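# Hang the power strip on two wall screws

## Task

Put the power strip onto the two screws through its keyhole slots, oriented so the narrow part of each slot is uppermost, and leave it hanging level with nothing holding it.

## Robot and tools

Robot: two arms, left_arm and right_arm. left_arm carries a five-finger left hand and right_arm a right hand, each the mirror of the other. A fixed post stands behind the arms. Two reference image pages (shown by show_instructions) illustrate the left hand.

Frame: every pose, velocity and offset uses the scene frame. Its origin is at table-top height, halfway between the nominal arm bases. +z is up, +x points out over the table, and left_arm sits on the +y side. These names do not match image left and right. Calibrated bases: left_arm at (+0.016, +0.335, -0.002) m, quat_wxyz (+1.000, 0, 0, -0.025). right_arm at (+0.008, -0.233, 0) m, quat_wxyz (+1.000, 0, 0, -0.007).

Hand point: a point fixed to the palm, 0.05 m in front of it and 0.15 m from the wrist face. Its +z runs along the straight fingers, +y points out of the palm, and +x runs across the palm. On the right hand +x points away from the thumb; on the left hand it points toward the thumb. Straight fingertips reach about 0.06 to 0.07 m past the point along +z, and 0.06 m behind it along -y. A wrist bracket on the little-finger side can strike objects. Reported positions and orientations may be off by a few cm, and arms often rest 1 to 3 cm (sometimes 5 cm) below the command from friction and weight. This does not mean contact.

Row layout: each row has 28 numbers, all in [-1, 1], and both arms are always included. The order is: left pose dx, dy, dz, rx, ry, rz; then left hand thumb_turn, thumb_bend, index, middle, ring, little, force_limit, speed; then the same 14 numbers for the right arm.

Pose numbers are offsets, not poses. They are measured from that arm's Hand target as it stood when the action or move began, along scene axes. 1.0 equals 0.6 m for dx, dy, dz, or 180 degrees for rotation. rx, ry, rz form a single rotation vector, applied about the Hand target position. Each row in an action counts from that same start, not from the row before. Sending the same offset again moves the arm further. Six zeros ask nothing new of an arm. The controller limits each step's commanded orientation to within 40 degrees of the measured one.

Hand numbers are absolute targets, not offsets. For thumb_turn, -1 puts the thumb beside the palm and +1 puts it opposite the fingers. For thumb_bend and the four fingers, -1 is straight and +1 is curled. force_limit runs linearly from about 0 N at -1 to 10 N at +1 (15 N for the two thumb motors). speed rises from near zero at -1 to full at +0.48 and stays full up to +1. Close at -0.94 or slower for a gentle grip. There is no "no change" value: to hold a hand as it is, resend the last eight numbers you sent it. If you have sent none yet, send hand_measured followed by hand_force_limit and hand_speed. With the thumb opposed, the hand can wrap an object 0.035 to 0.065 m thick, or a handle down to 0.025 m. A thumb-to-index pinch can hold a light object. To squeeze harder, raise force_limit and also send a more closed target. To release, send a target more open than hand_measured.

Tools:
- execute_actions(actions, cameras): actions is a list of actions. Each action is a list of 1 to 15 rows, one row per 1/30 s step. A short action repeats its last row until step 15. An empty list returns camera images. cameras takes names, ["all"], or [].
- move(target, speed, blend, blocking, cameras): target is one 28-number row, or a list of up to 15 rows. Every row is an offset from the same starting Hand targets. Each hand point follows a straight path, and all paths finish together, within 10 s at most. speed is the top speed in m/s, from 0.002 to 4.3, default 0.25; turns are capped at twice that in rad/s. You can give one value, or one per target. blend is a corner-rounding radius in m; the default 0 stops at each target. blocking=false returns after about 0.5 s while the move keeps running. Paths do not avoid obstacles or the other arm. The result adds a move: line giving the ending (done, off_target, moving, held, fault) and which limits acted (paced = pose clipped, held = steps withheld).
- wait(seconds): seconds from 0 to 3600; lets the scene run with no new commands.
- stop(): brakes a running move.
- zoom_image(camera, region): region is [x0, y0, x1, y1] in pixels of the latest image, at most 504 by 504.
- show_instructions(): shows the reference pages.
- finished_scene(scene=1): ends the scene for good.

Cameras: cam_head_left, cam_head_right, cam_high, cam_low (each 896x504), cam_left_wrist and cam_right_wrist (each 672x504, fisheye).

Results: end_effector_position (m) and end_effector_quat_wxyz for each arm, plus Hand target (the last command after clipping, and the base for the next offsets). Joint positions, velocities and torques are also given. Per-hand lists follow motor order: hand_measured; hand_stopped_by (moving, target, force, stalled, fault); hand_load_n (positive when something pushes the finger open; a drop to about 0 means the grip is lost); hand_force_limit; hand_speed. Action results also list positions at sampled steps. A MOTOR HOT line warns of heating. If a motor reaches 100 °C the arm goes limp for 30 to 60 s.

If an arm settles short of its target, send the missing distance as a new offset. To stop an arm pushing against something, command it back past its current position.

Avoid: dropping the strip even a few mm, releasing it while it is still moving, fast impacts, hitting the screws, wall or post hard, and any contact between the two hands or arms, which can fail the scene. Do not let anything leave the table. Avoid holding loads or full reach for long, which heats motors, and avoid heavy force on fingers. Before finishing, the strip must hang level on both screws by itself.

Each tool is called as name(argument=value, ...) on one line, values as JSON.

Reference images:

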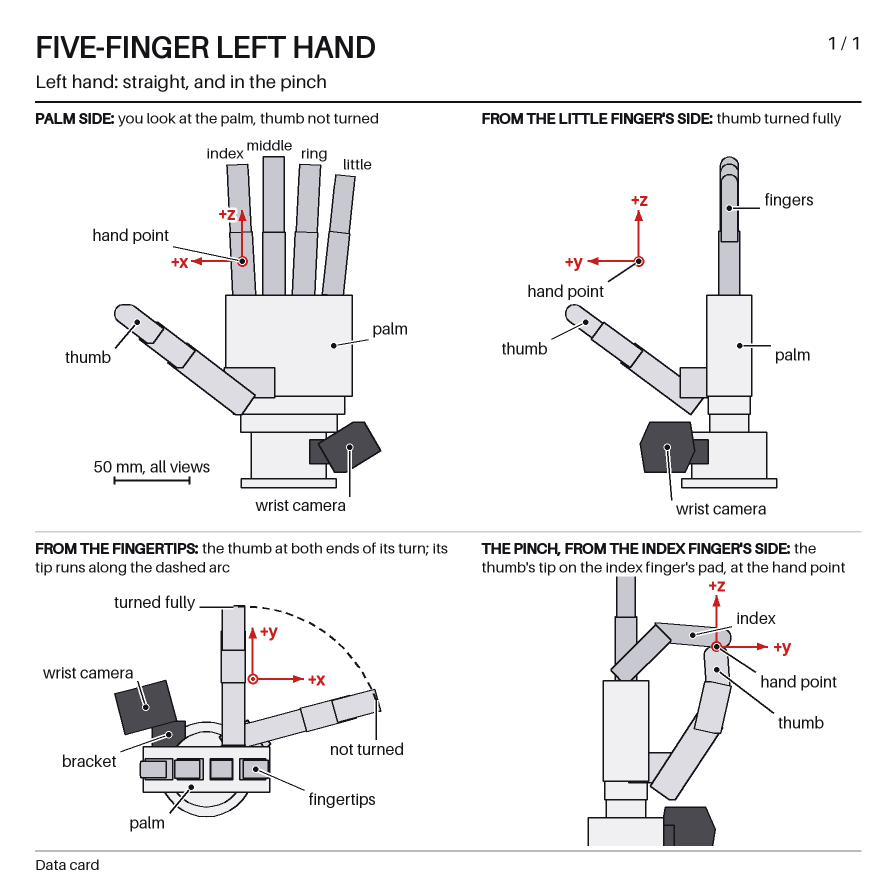

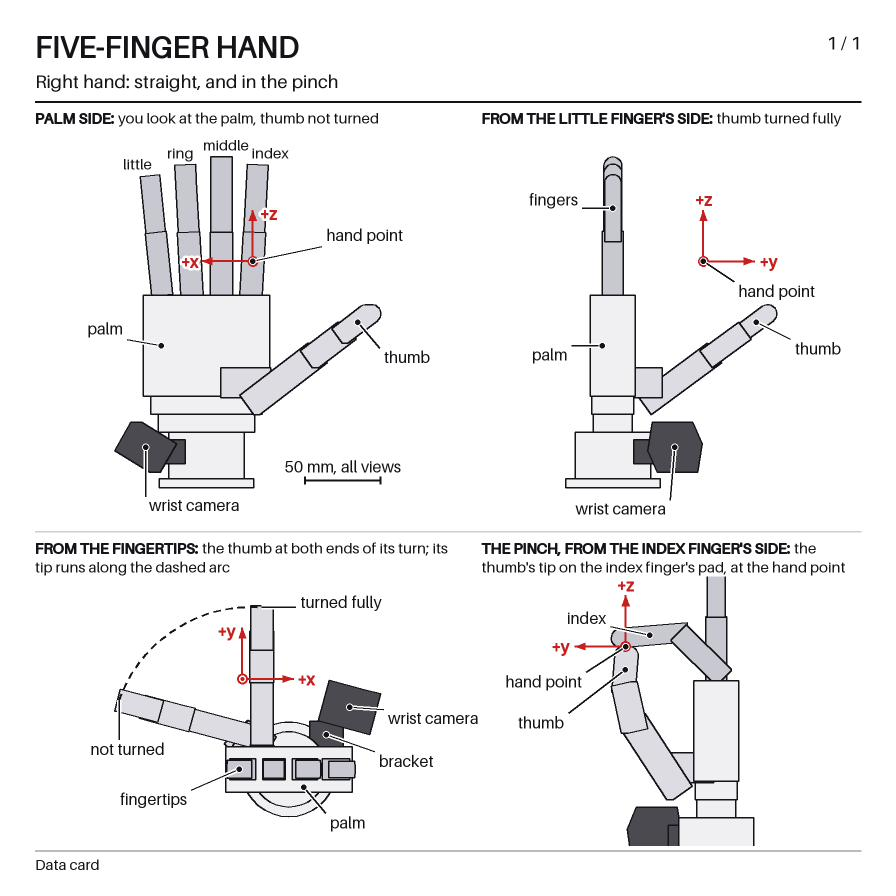

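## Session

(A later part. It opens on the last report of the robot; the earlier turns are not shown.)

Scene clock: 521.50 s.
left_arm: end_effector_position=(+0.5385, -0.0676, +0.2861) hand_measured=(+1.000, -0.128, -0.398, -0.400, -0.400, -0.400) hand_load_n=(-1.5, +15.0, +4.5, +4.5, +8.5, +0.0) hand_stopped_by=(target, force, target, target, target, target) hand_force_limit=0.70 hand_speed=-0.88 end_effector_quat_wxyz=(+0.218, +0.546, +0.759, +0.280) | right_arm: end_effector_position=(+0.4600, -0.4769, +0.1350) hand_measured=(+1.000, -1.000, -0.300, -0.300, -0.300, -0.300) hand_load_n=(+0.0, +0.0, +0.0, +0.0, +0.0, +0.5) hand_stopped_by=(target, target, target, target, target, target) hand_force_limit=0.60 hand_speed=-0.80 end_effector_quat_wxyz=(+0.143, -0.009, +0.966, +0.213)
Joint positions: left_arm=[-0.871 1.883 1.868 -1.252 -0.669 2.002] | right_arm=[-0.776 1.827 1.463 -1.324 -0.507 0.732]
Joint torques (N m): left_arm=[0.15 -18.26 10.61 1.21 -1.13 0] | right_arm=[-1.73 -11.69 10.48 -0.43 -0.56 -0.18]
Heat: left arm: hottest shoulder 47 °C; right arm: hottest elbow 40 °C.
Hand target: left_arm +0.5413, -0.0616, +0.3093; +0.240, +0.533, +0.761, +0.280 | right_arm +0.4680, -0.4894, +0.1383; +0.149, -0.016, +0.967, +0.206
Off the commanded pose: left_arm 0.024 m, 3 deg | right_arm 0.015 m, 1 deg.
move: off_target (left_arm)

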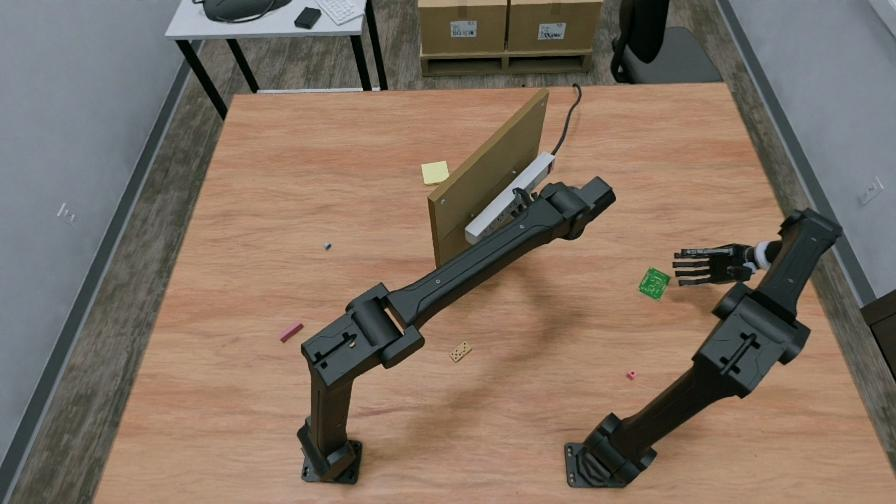

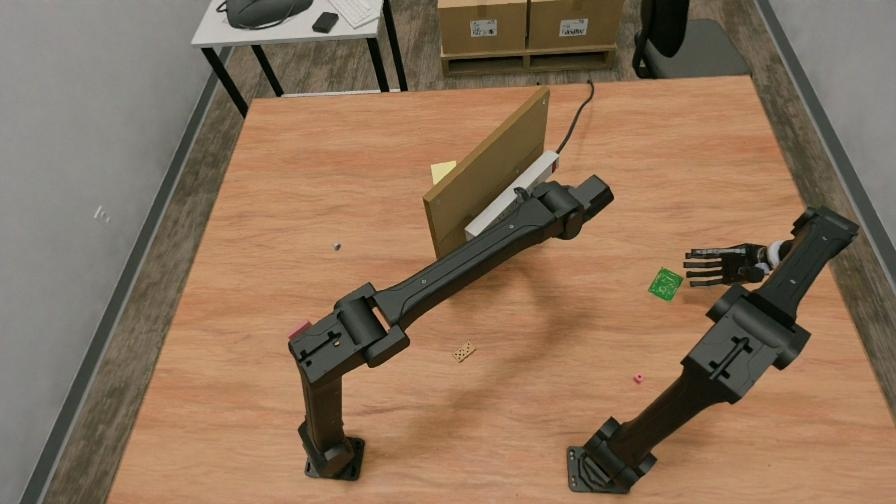

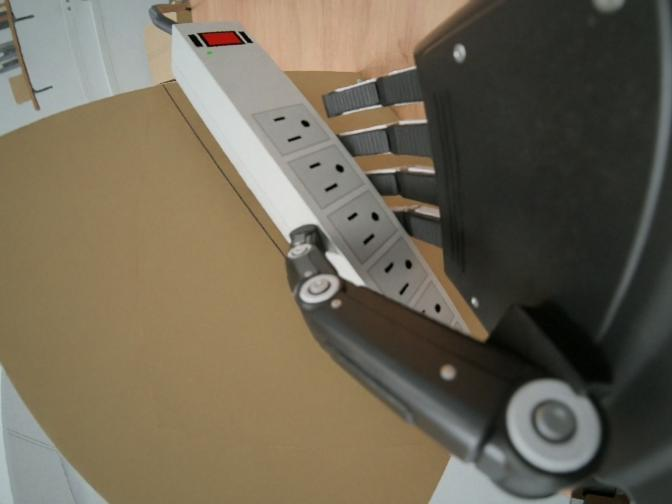

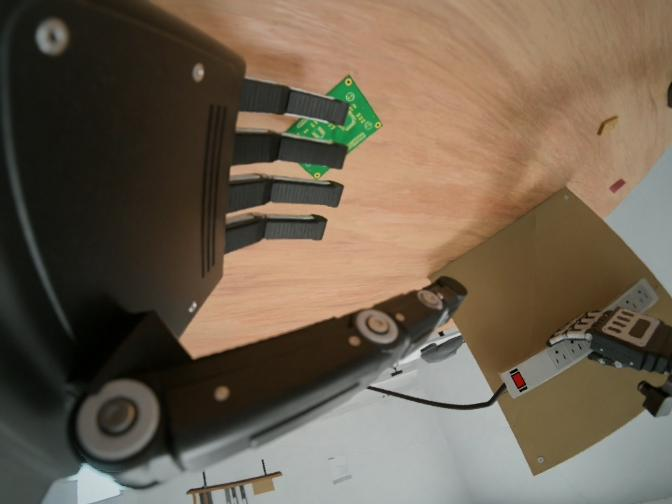

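move(target=[-0.0098,0.035,0.013,-0.0072,-0.0085,0,1,0.52,-0.4,-0.4,-0.4,-0.4,0.7,-0.88,0,0,0,0,0,0,1,-1,-0.3,-0.3,-0.3,-0.3,0.6,-0.8], speed=0.08, cameras=["cam_head_left","cam_left_wrist","cam_right_wrist"])

zoom_image(camera="cam_right_wrist", region=[480, 320, 600, 440])

zoom_image(camera="cam_right_wrist", region=[590, 250, 672, 332])

zoom_image(camera="cam_head_left", region=[440, 130, 560, 250])

Scene clock: 533.10 s.
left_arm: end_effector_position=(+0.5320, -0.0454, +0.2951) hand_measured=(+1.000, -0.128, -0.398, -0.400, -0.400, -0.400) hand_load_n=(-1.5, +14.5, +4.5, +4.5, +9.0, +0.5) hand_stopped_by=(target, force, target, target, target, target) hand_force_limit=0.70 hand_speed=-0.88 end_effector_quat_wxyz=(+0.234, +0.540, +0.759, +0.279) | right_arm: end_effector_position=(+0.4600, -0.4769, +0.1350) hand_measured=(+1.000, -1.000, -0.300, -0.300, -0.300, -0.300) hand_load_n=(+0.0, +0.0, +0.5, +0.5, +0.0, +0.0) hand_stopped_by=(target, target, target, target, target, target) hand_force_limit=0.60 hand_speed=-0.80 end_effector_quat_wxyz=(+0.143, -0.009, +0.966, +0.213)
Joint positions: left_arm=[-0.858 1.801 1.767 -1.186 -0.671 2.021] | right_arm=[-0.776 1.827 1.463 -1.324 -0.507 0.732]
Joint torques (N m): left_arm=[-0.03 -17.67 11.08 1.33 -1.09 -0.03] | right_arm=[-1.67 -11.69 10.51 -0.47 -0.56 -0.19]
Heat: left arm: hottest elbow 48 °C; right arm: hottest elbow 41 °C.
Hand target: left_arm +0.5355, -0.0406, +0.3172; +0.256, +0.527, +0.761, +0.279 | right_arm +0.4680, -0.4894, +0.1383; +0.149, -0.016, +0.967, +0.206
Off the commanded pose: left_arm 0.023 m, 3 deg | right_arm 0.015 m, 1 deg.
move: off_target (left_arm)

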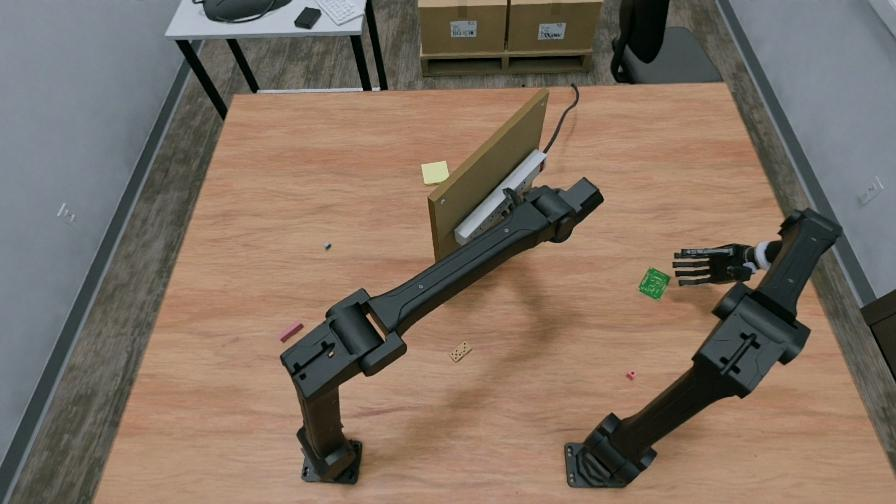

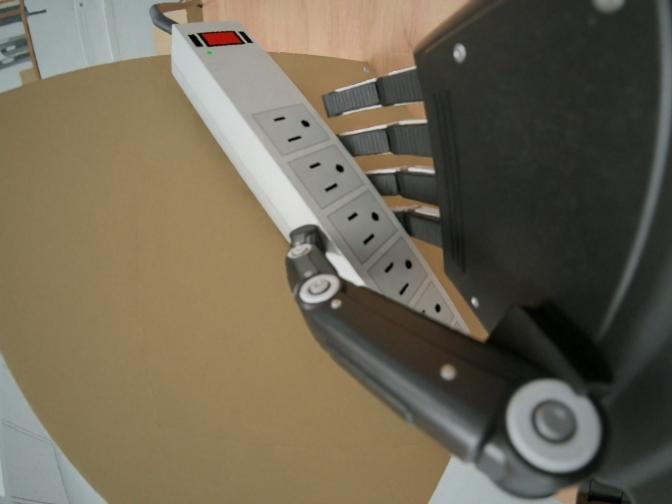

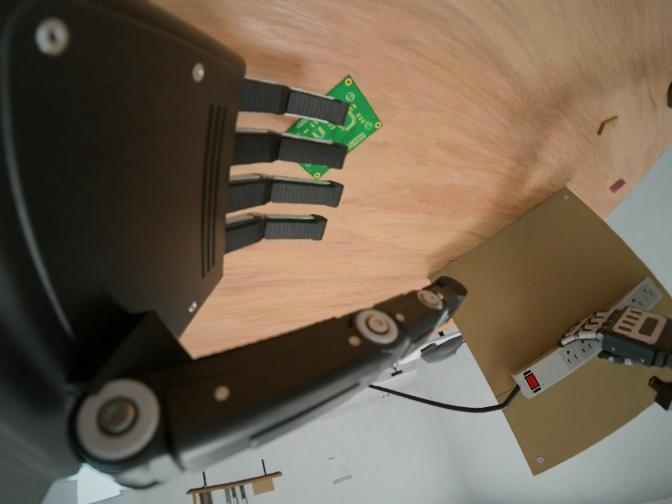

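Scaled by 4.200 from the camera's image (finer frame: 960x720).

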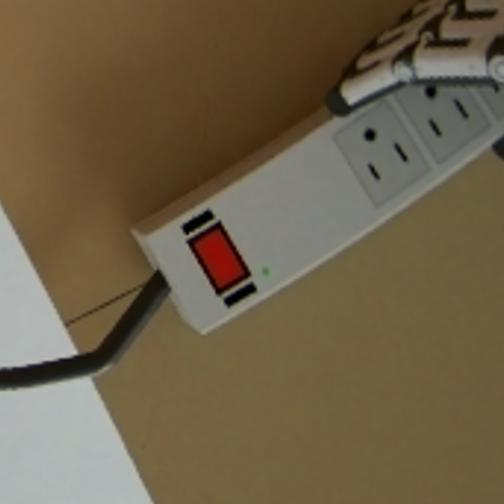

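Scaled by 6.146 from the camera's image (finer frame: 960x720).

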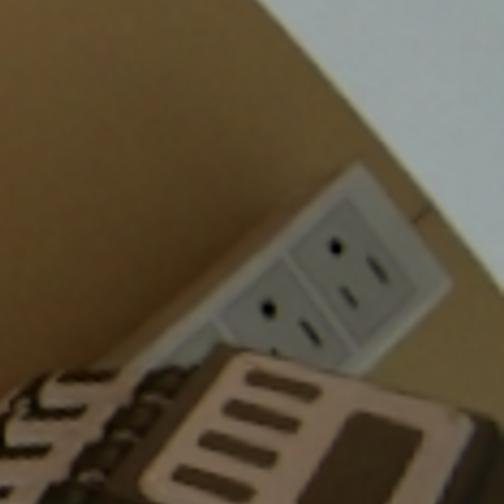

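Scaled by 4.200 from the camera's image (finer frame: 1280x720).

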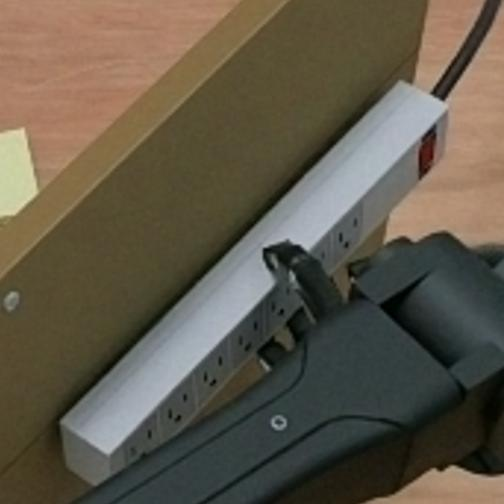

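move(target=[0.0129,0.0153,0,0,0,0,1,0.52,-0.4,-0.4,-0.4,-0.4,0.7,-0.88,0,0,0,0,0,0,1,-1,-0.3,-0.3,-0.3,-0.3,0.6,-0.8], speed=0.04, cameras=["cam_head_left","cam_head_right","cam_left_wrist","cam_right_wrist"])

zoom_image(camera="cam_head_left", region=[440, 130, 560, 250])

zoom_image(camera="cam_right_wrist", region=[480, 320, 600, 440])

Scene clock: 535.93 s.
left_arm: end_effector_position=(+0.5371, -0.0422, +0.2944) hand_measured=(+1.000, -0.128, -0.398, -0.400, -0.400, -0.400) hand_load_n=(-1.0, +15.0, +5.0, +4.5, +9.0, +0.0) hand_stopped_by=(target, force, target, target, target, target) hand_force_limit=0.70 hand_speed=-0.88 end_effector_quat_wxyz=(+0.236, +0.541, +0.758, +0.277) | right_arm: end_effector_position=(+0.4600, -0.4769, +0.1350) hand_measured=(+1.000, -1.000, -0.300, -0.300, -0.300, -0.300) hand_load_n=(+0.0, +0.0, +0.0, +0.0, +0.0, +0.0) hand_stopped_by=(target, target, target, target, target, target) hand_force_limit=0.60 hand_speed=-0.80 end_effector_quat_wxyz=(+0.143, -0.009, +0.966, +0.213)
Joint positions: left_arm=[-0.848 1.798 1.758 -1.167 -0.666 2.039] | right_arm=[-0.776 1.827 1.463 -1.324 -0.507 0.732]
Joint torques (N m): left_arm=[0.73 -17.96 10.58 1.44 -1.03 0.02] | right_arm=[-1.96 -11.46 10.52 -0.47 -0.56 -0.17]
Heat: left arm: hottest elbow 48 °C; right arm: hottest elbow 41 °C.
Hand target: left_arm +0.5433, -0.0313, +0.3173; +0.256, +0.527, +0.761, +0.279 | right_arm +0.4680, -0.4894, +0.1383; +0.149, -0.016, +0.967, +0.206
Off the commanded pose: left_arm 0.026 m, 3 deg | right_arm 0.015 m, 1 deg.
move: off_target (left_arm)

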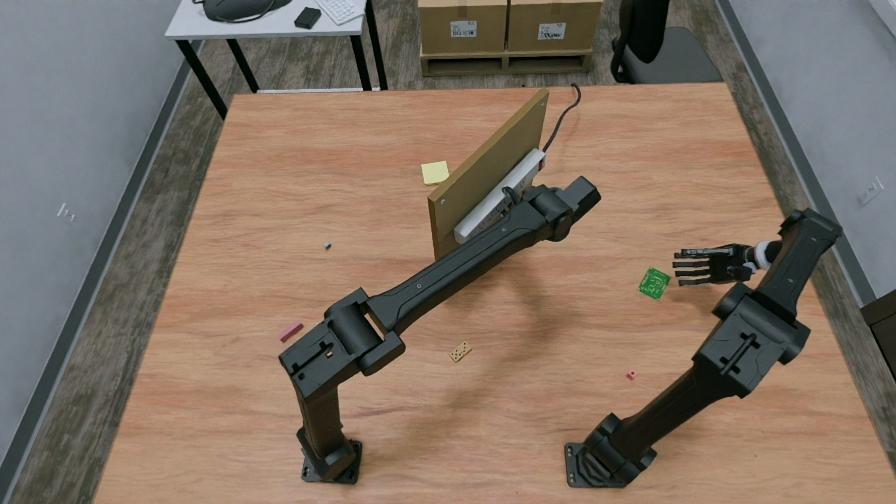

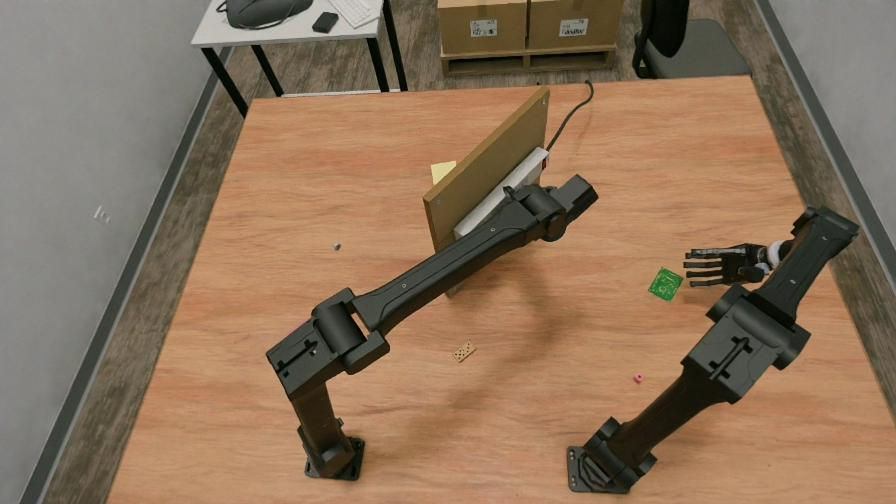

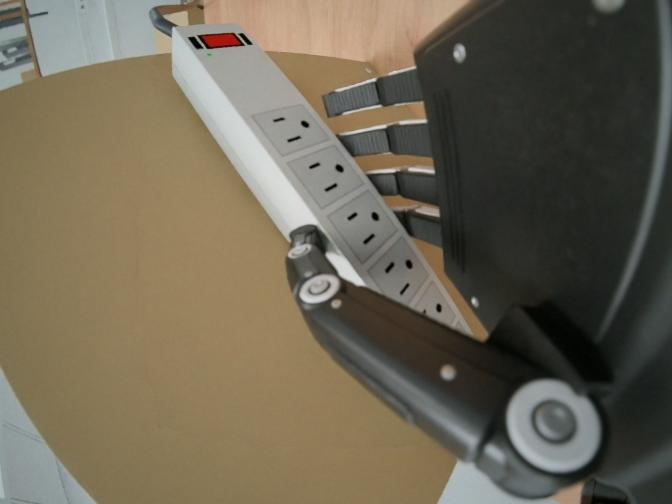

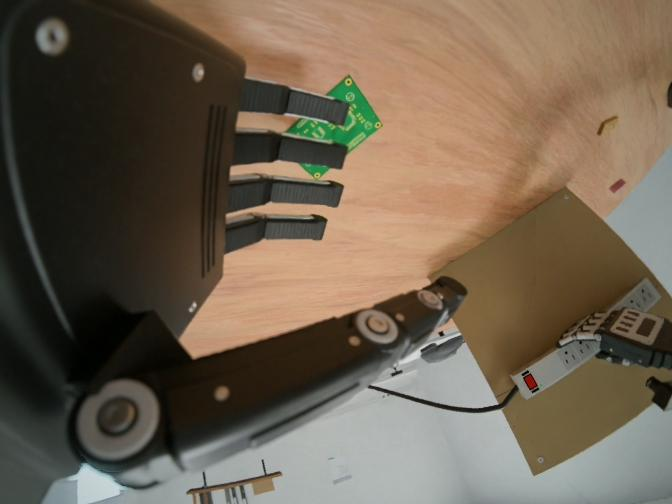

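Scaled by 4.200 from the camera's image (finer frame: 1280x720).

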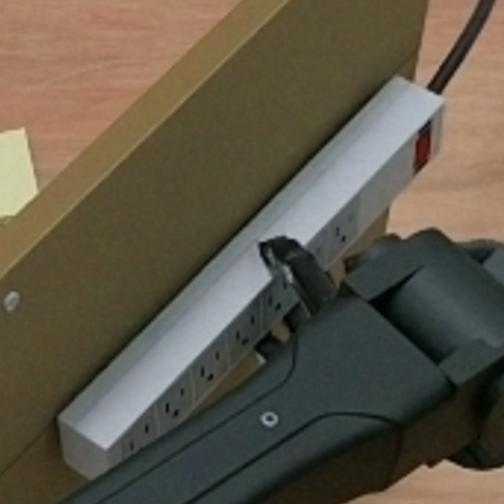

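Scaled by 4.200 from the camera's image (finer frame: 960x720).

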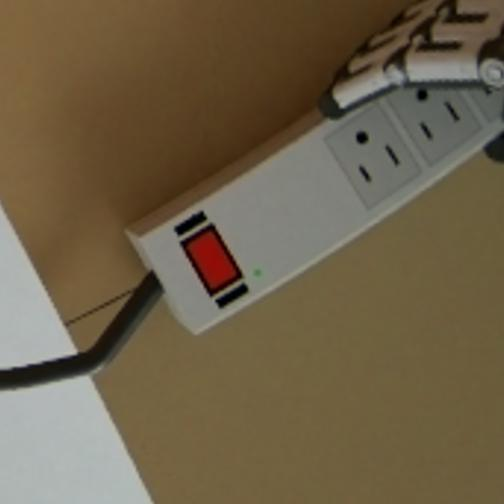

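zoom_image(camera="cam_head_left", region=[425, 195, 485, 255])

zoom_image(camera="cam_head_left", region=[505, 130, 565, 190])

zoom_image(camera="cam_right_wrist", region=[602, 260, 672, 330])

zoom_image(camera="cam_right_wrist", region=[490, 350, 560, 420])

Scaled by 8.400 from the camera's image (finer frame: 1280x720).

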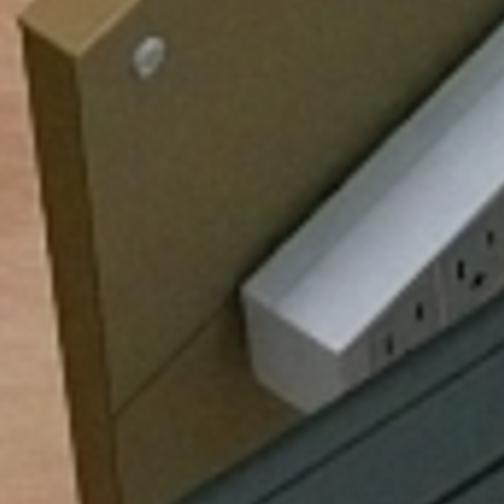

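Scaled by 8.400 from the camera's image (finer frame: 1280x720).

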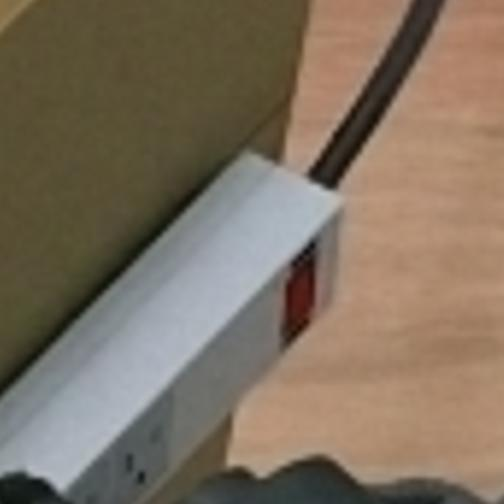

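Scaled by 7.200 from the camera's image (finer frame: 960x720).

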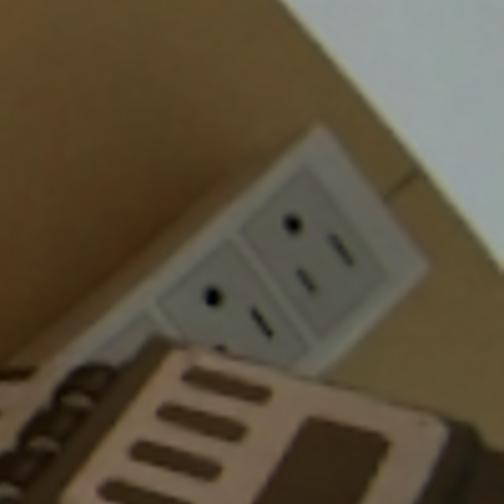

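Scaled by 7.200 from the camera's image (finer frame: 960x720).

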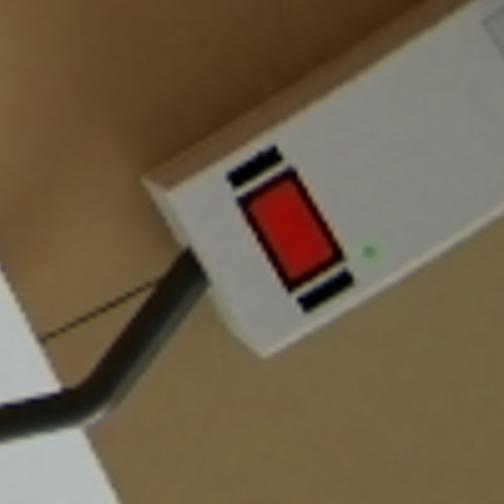

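move(target=[0.0129,0.0153,0,0,0,0,1,0.52,-0.4,-0.4,-0.4,-0.4,0.7,-0.88,0,0,0,0,0,0,1,-1,-0.3,-0.3,-0.3,-0.3,0.6,-0.8], speed=0.04, cameras=["cam_head_left","cam_head_right","cam_left_wrist","cam_right_wrist"])

zoom_image(camera="cam_head_left", region=[425, 195, 485, 255])

zoom_image(camera="cam_head_left", region=[505, 130, 565, 190])

zoom_image(camera="cam_right_wrist", region=[490, 350, 560, 420])

Scene clock: 540.73 s.
left_arm: end_effector_position=(+0.5393, -0.0404, +0.2947) hand_measured=(+1.000, -0.128, -0.398, -0.400, -0.400, -0.400) hand_load_n=(-1.0, +16.5, +5.0, +5.5, +8.0, +0.0) hand_stopped_by=(target, force, target, target, target, target) hand_force_limit=0.70 hand_speed=-0.88 end_effector_quat_wxyz=(+0.240, +0.543, +0.758, +0.272) | right_arm: end_effector_position=(+0.4600, -0.4769, +0.1350) hand_measured=(+1.000, -1.000, -0.300, -0.300, -0.300, -0.300) hand_load_n=(+0.0, +0.0, +0.0, +0.0, +0.0, +0.0) hand_stopped_by=(target, target, target, target, target, target) hand_force_limit=0.60 hand_speed=-0.80 end_effector_quat_wxyz=(+0.143, -0.009, +0.966, +0.213)
Joint positions: left_arm=[-0.841 1.788 1.746 -1.148 -0.653 2.054] | right_arm=[-0.776 1.827 1.463 -1.324 -0.507 0.732]
Joint torques (N m): left_arm=[1.67 -17.96 10.47 1.42 -1.19 0.11] | right_arm=[-1.73 -11.58 10.45 -0.44 -0.56 -0.18]
Heat: left arm: hottest elbow 48 °C; right arm: hottest elbow 41 °C.
Hand target: left_arm +0.5510, -0.0220, +0.3172; +0.256, +0.527, +0.761, +0.279 | right_arm +0.4680, -0.4894, +0.1383; +0.149, -0.016, +0.967, +0.206
Off the commanded pose: left_arm 0.031 m, 3 deg | right_arm 0.015 m, 1 deg.
move: off_target (left_arm)

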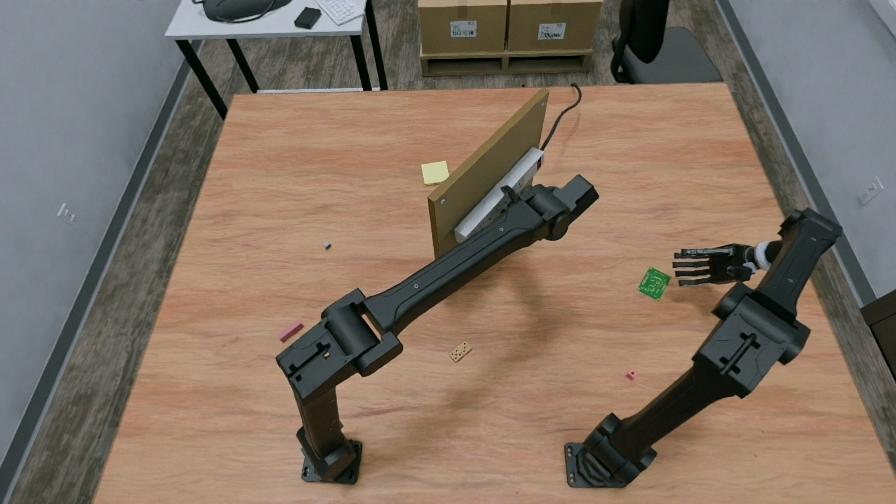

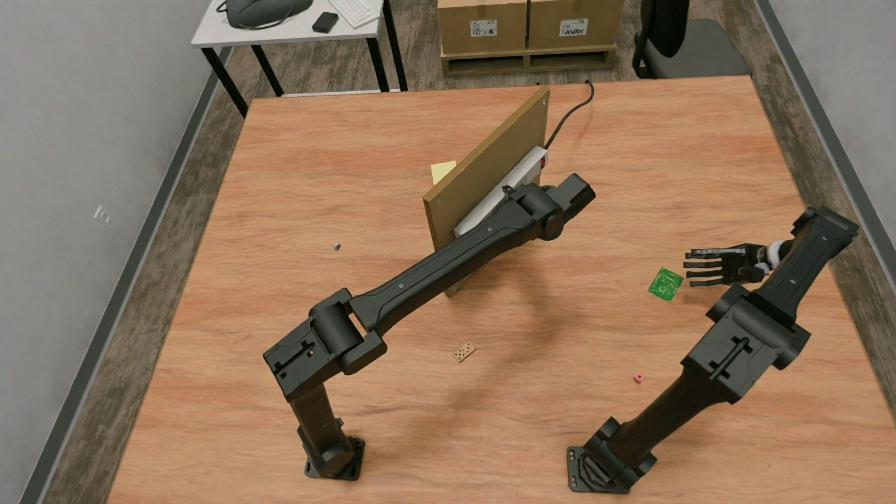

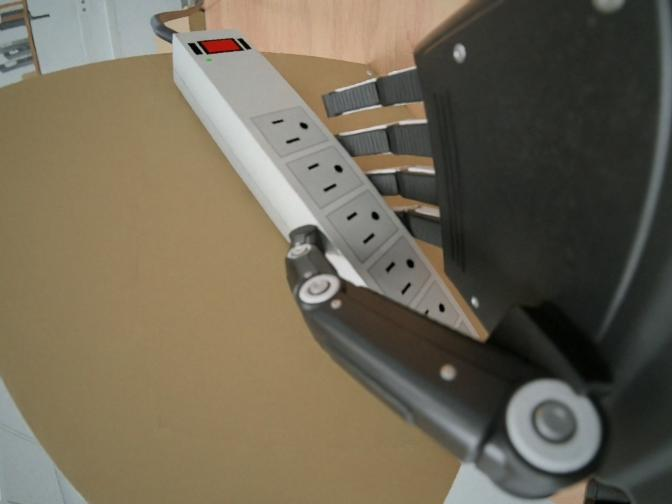

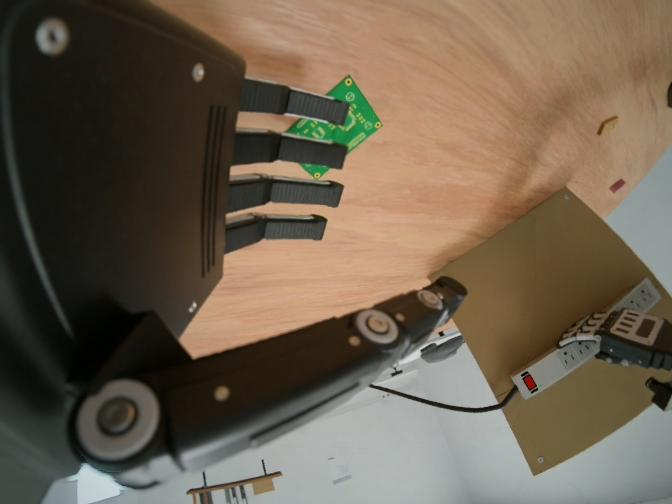

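Scaled by 8.400 from the camera's image (finer frame: 1280x720).

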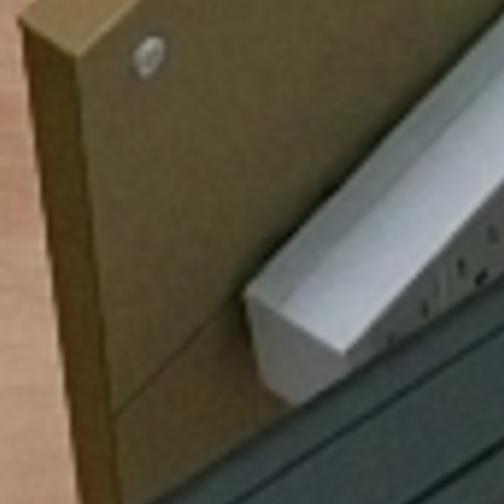

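Scaled by 8.400 from the camera's image (finer frame: 1280x720).

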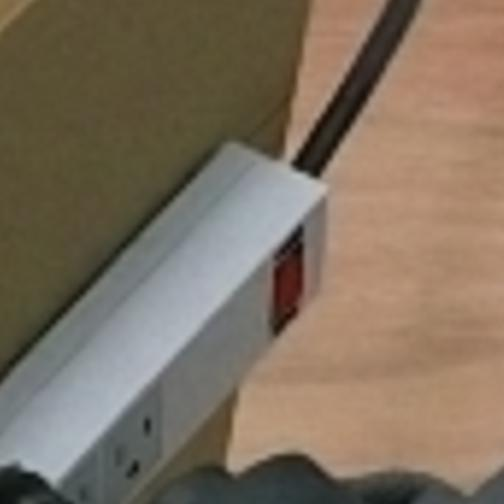

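Scaled by 7.200 from the camera's image (finer frame: 960x720).

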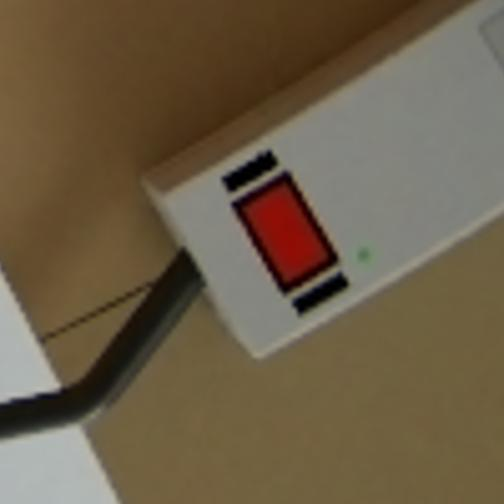

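zoom_image(camera="cam_right_wrist", region=[602, 260, 672, 330])

zoom_image(camera="cam_head_right", region=[420, 130, 560, 270])

Scaled by 7.200 from the camera's image (finer frame: 960x720).

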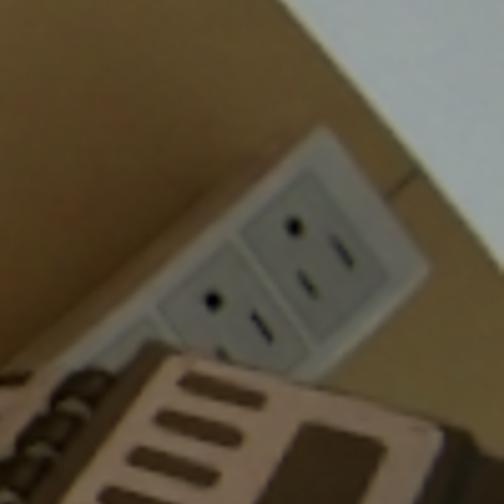

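Scaled by 3.600 from the camera's image (finer frame: 1280x720).

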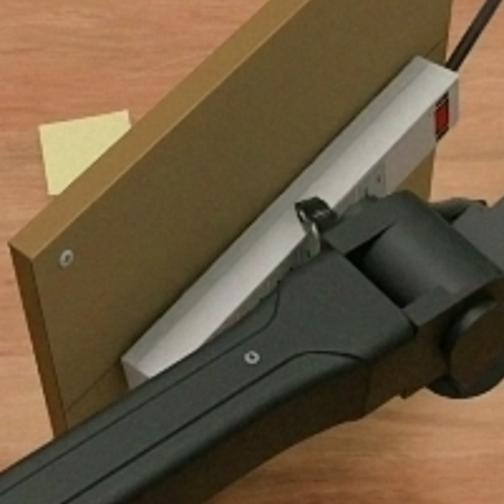

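move(target=[0,0,0.012,0,0,0,1,0.52,-0.4,-0.4,-0.4,-0.4,0.7,-0.88,0,0,0,0,0,0,1,-1,-0.3,-0.3,-0.3,-0.3,0.6,-0.8], speed=0.04, cameras=["cam_head_left","cam_right_wrist"])

zoom_image(camera="cam_head_left", region=[440, 130, 560, 250])

Scene clock: 543.13 s.
left_arm: end_effector_position=(+0.5393, -0.0404, +0.2947) hand_measured=(+1.000, -0.128, -0.398, -0.400, -0.400, -0.400) hand_load_n=(-1.0, +16.5, +5.0, +5.5, +8.0, +0.0) hand_stopped_by=(target, force, target, target, target, target) hand_force_limit=0.70 hand_speed=-0.88 end_effector_quat_wxyz=(+0.240, +0.543, +0.758, +0.272) | right_arm: end_effector_position=(+0.4600, -0.4769, +0.1350) hand_measured=(+1.000, -1.000, -0.300, -0.300, -0.300, -0.300) hand_load_n=(+0.0, -0.5, +0.0, +0.0, +0.0, +0.0) hand_stopped_by=(target, target, target, target, target, target) hand_force_limit=0.60 hand_speed=-0.80 end_effector_quat_wxyz=(+0.143, -0.009, +0.966, +0.213)
Joint positions: left_arm=[-0.841 1.788 1.746 -1.148 -0.653 2.054] | right_arm=[-0.776 1.827 1.463 -1.324 -0.507 0.732]
Joint torques (N m): left_arm=[1.67 -18.26 11.92 0.88 -1.17 0.11] | right_arm=[-1.73 -11.52 10.47 -0.46 -0.57 -0.17]
Heat: left arm: hottest elbow 48 °C; right arm: hottest elbow 41 °C.
Hand target: left_arm +0.5510, -0.0221, +0.3244; +0.256, +0.527, +0.761, +0.279 | right_arm +0.4680, -0.4894, +0.1383; +0.149, -0.016, +0.967, +0.206
Off the commanded pose: left_arm 0.037 m, 3 deg | right_arm 0.015 m, 1 deg.
move: off_target (left_arm)

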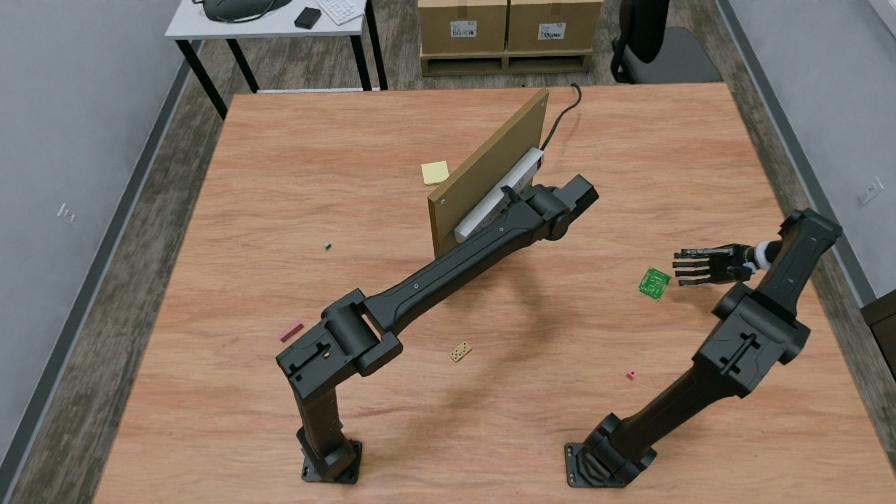

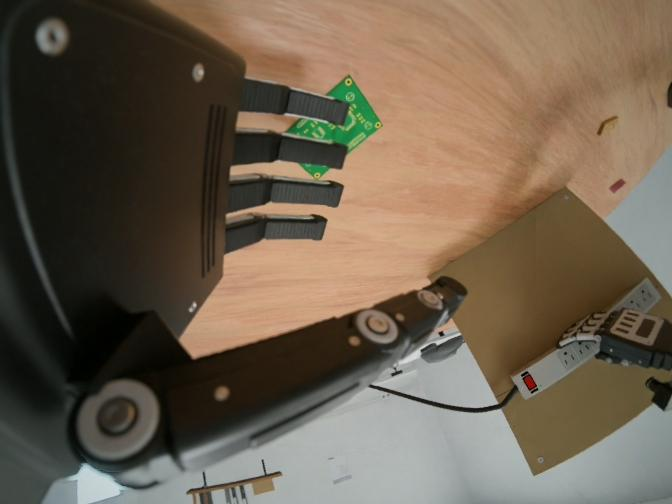

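Scaled by 4.200 from the camera's image (finer frame: 1280x720).

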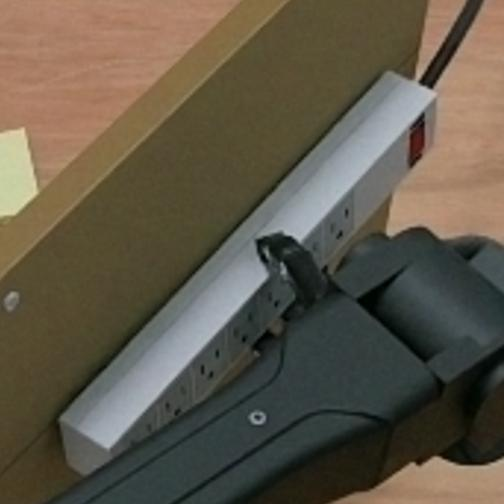

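move(target=[0,0,0.015,0,0,0,1,0.52,-0.4,-0.4,-0.4,-0.4,0.7,-0.88,0,0,0,0,0,0,1,-1,-0.3,-0.3,-0.3,-0.3,0.6,-0.8], speed=0.04, cameras=["cam_head_left"])

zoom_image(camera="cam_head_left", region=[440, 130, 560, 250])

Scene clock: 544.10 s.
left_arm: end_effector_position=(+0.5385, -0.0398, +0.2939) hand_measured=(+1.000, -0.128, -0.398, -0.400, -0.400, -0.400) hand_load_n=(-1.5, +16.5, +5.0, +5.5, +8.5, +0.0) hand_stopped_by=(target, force, target, target, target, target) hand_force_limit=0.70 hand_speed=-0.88 end_effector_quat_wxyz=(+0.235, +0.547, +0.756, +0.273) | right_arm: end_effector_position=(+0.4600, -0.4769, +0.1350) hand_measured=(+1.000, -1.000, -0.300, -0.300, -0.300, -0.300) hand_load_n=(+0.0, -0.5, +0.0, +0.0, +0.0, +0.0) hand_stopped_by=(target, target, target, target, target, target) hand_force_limit=0.60 hand_speed=-0.80 end_effector_quat_wxyz=(+0.143, -0.009, +0.966, +0.213)
Joint positions: left_arm=[-0.841 1.788 1.746 -1.157 -0.651 2.06] | right_arm=[-0.776 1.827 1.463 -1.324 -0.507 0.732]
Joint torques (N m): left_arm=[1.49 -18.26 13.64 0.31 -1.26 0.07] | right_arm=[-1.55 -11.52 10.5 -0.4 -0.56 -0.17]
Heat: left arm: hottest elbow 48 °C; right arm: hottest elbow 41 °C.
Hand target: left_arm +0.5510, -0.0221, +0.3333; +0.256, +0.527, +0.761, +0.279 | right_arm +0.4680, -0.4894, +0.1383; +0.149, -0.016, +0.967, +0.206
Off the commanded pose: left_arm 0.045 m, 4 deg | right_arm 0.015 m, 1 deg.
move: off_target (left_arm)

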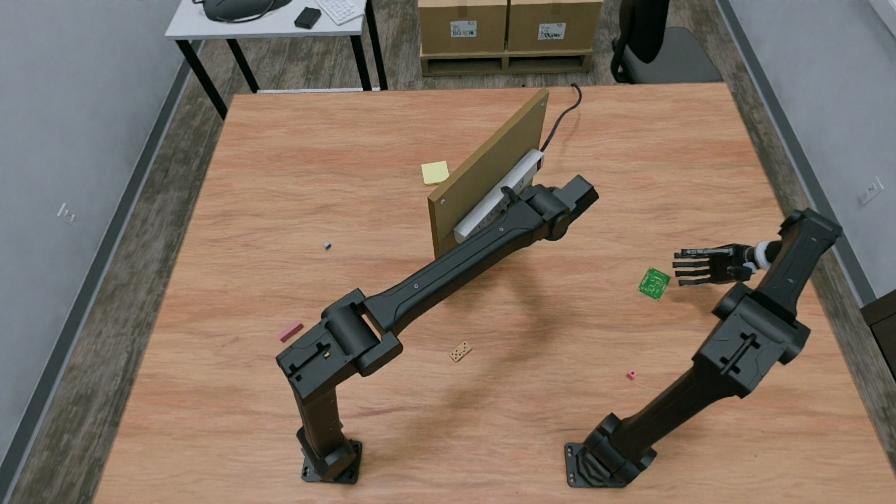

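Scaled by 4.200 from the camera's image (finer frame: 1280x720).

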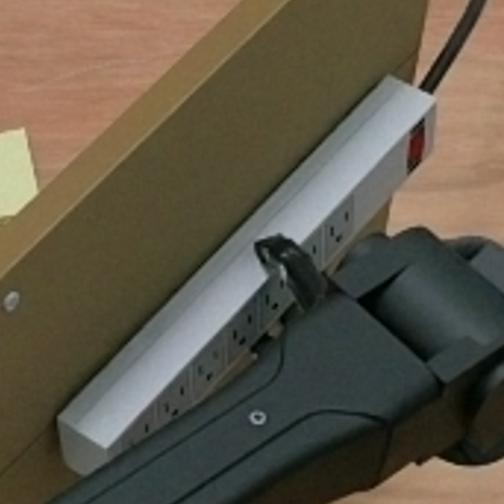

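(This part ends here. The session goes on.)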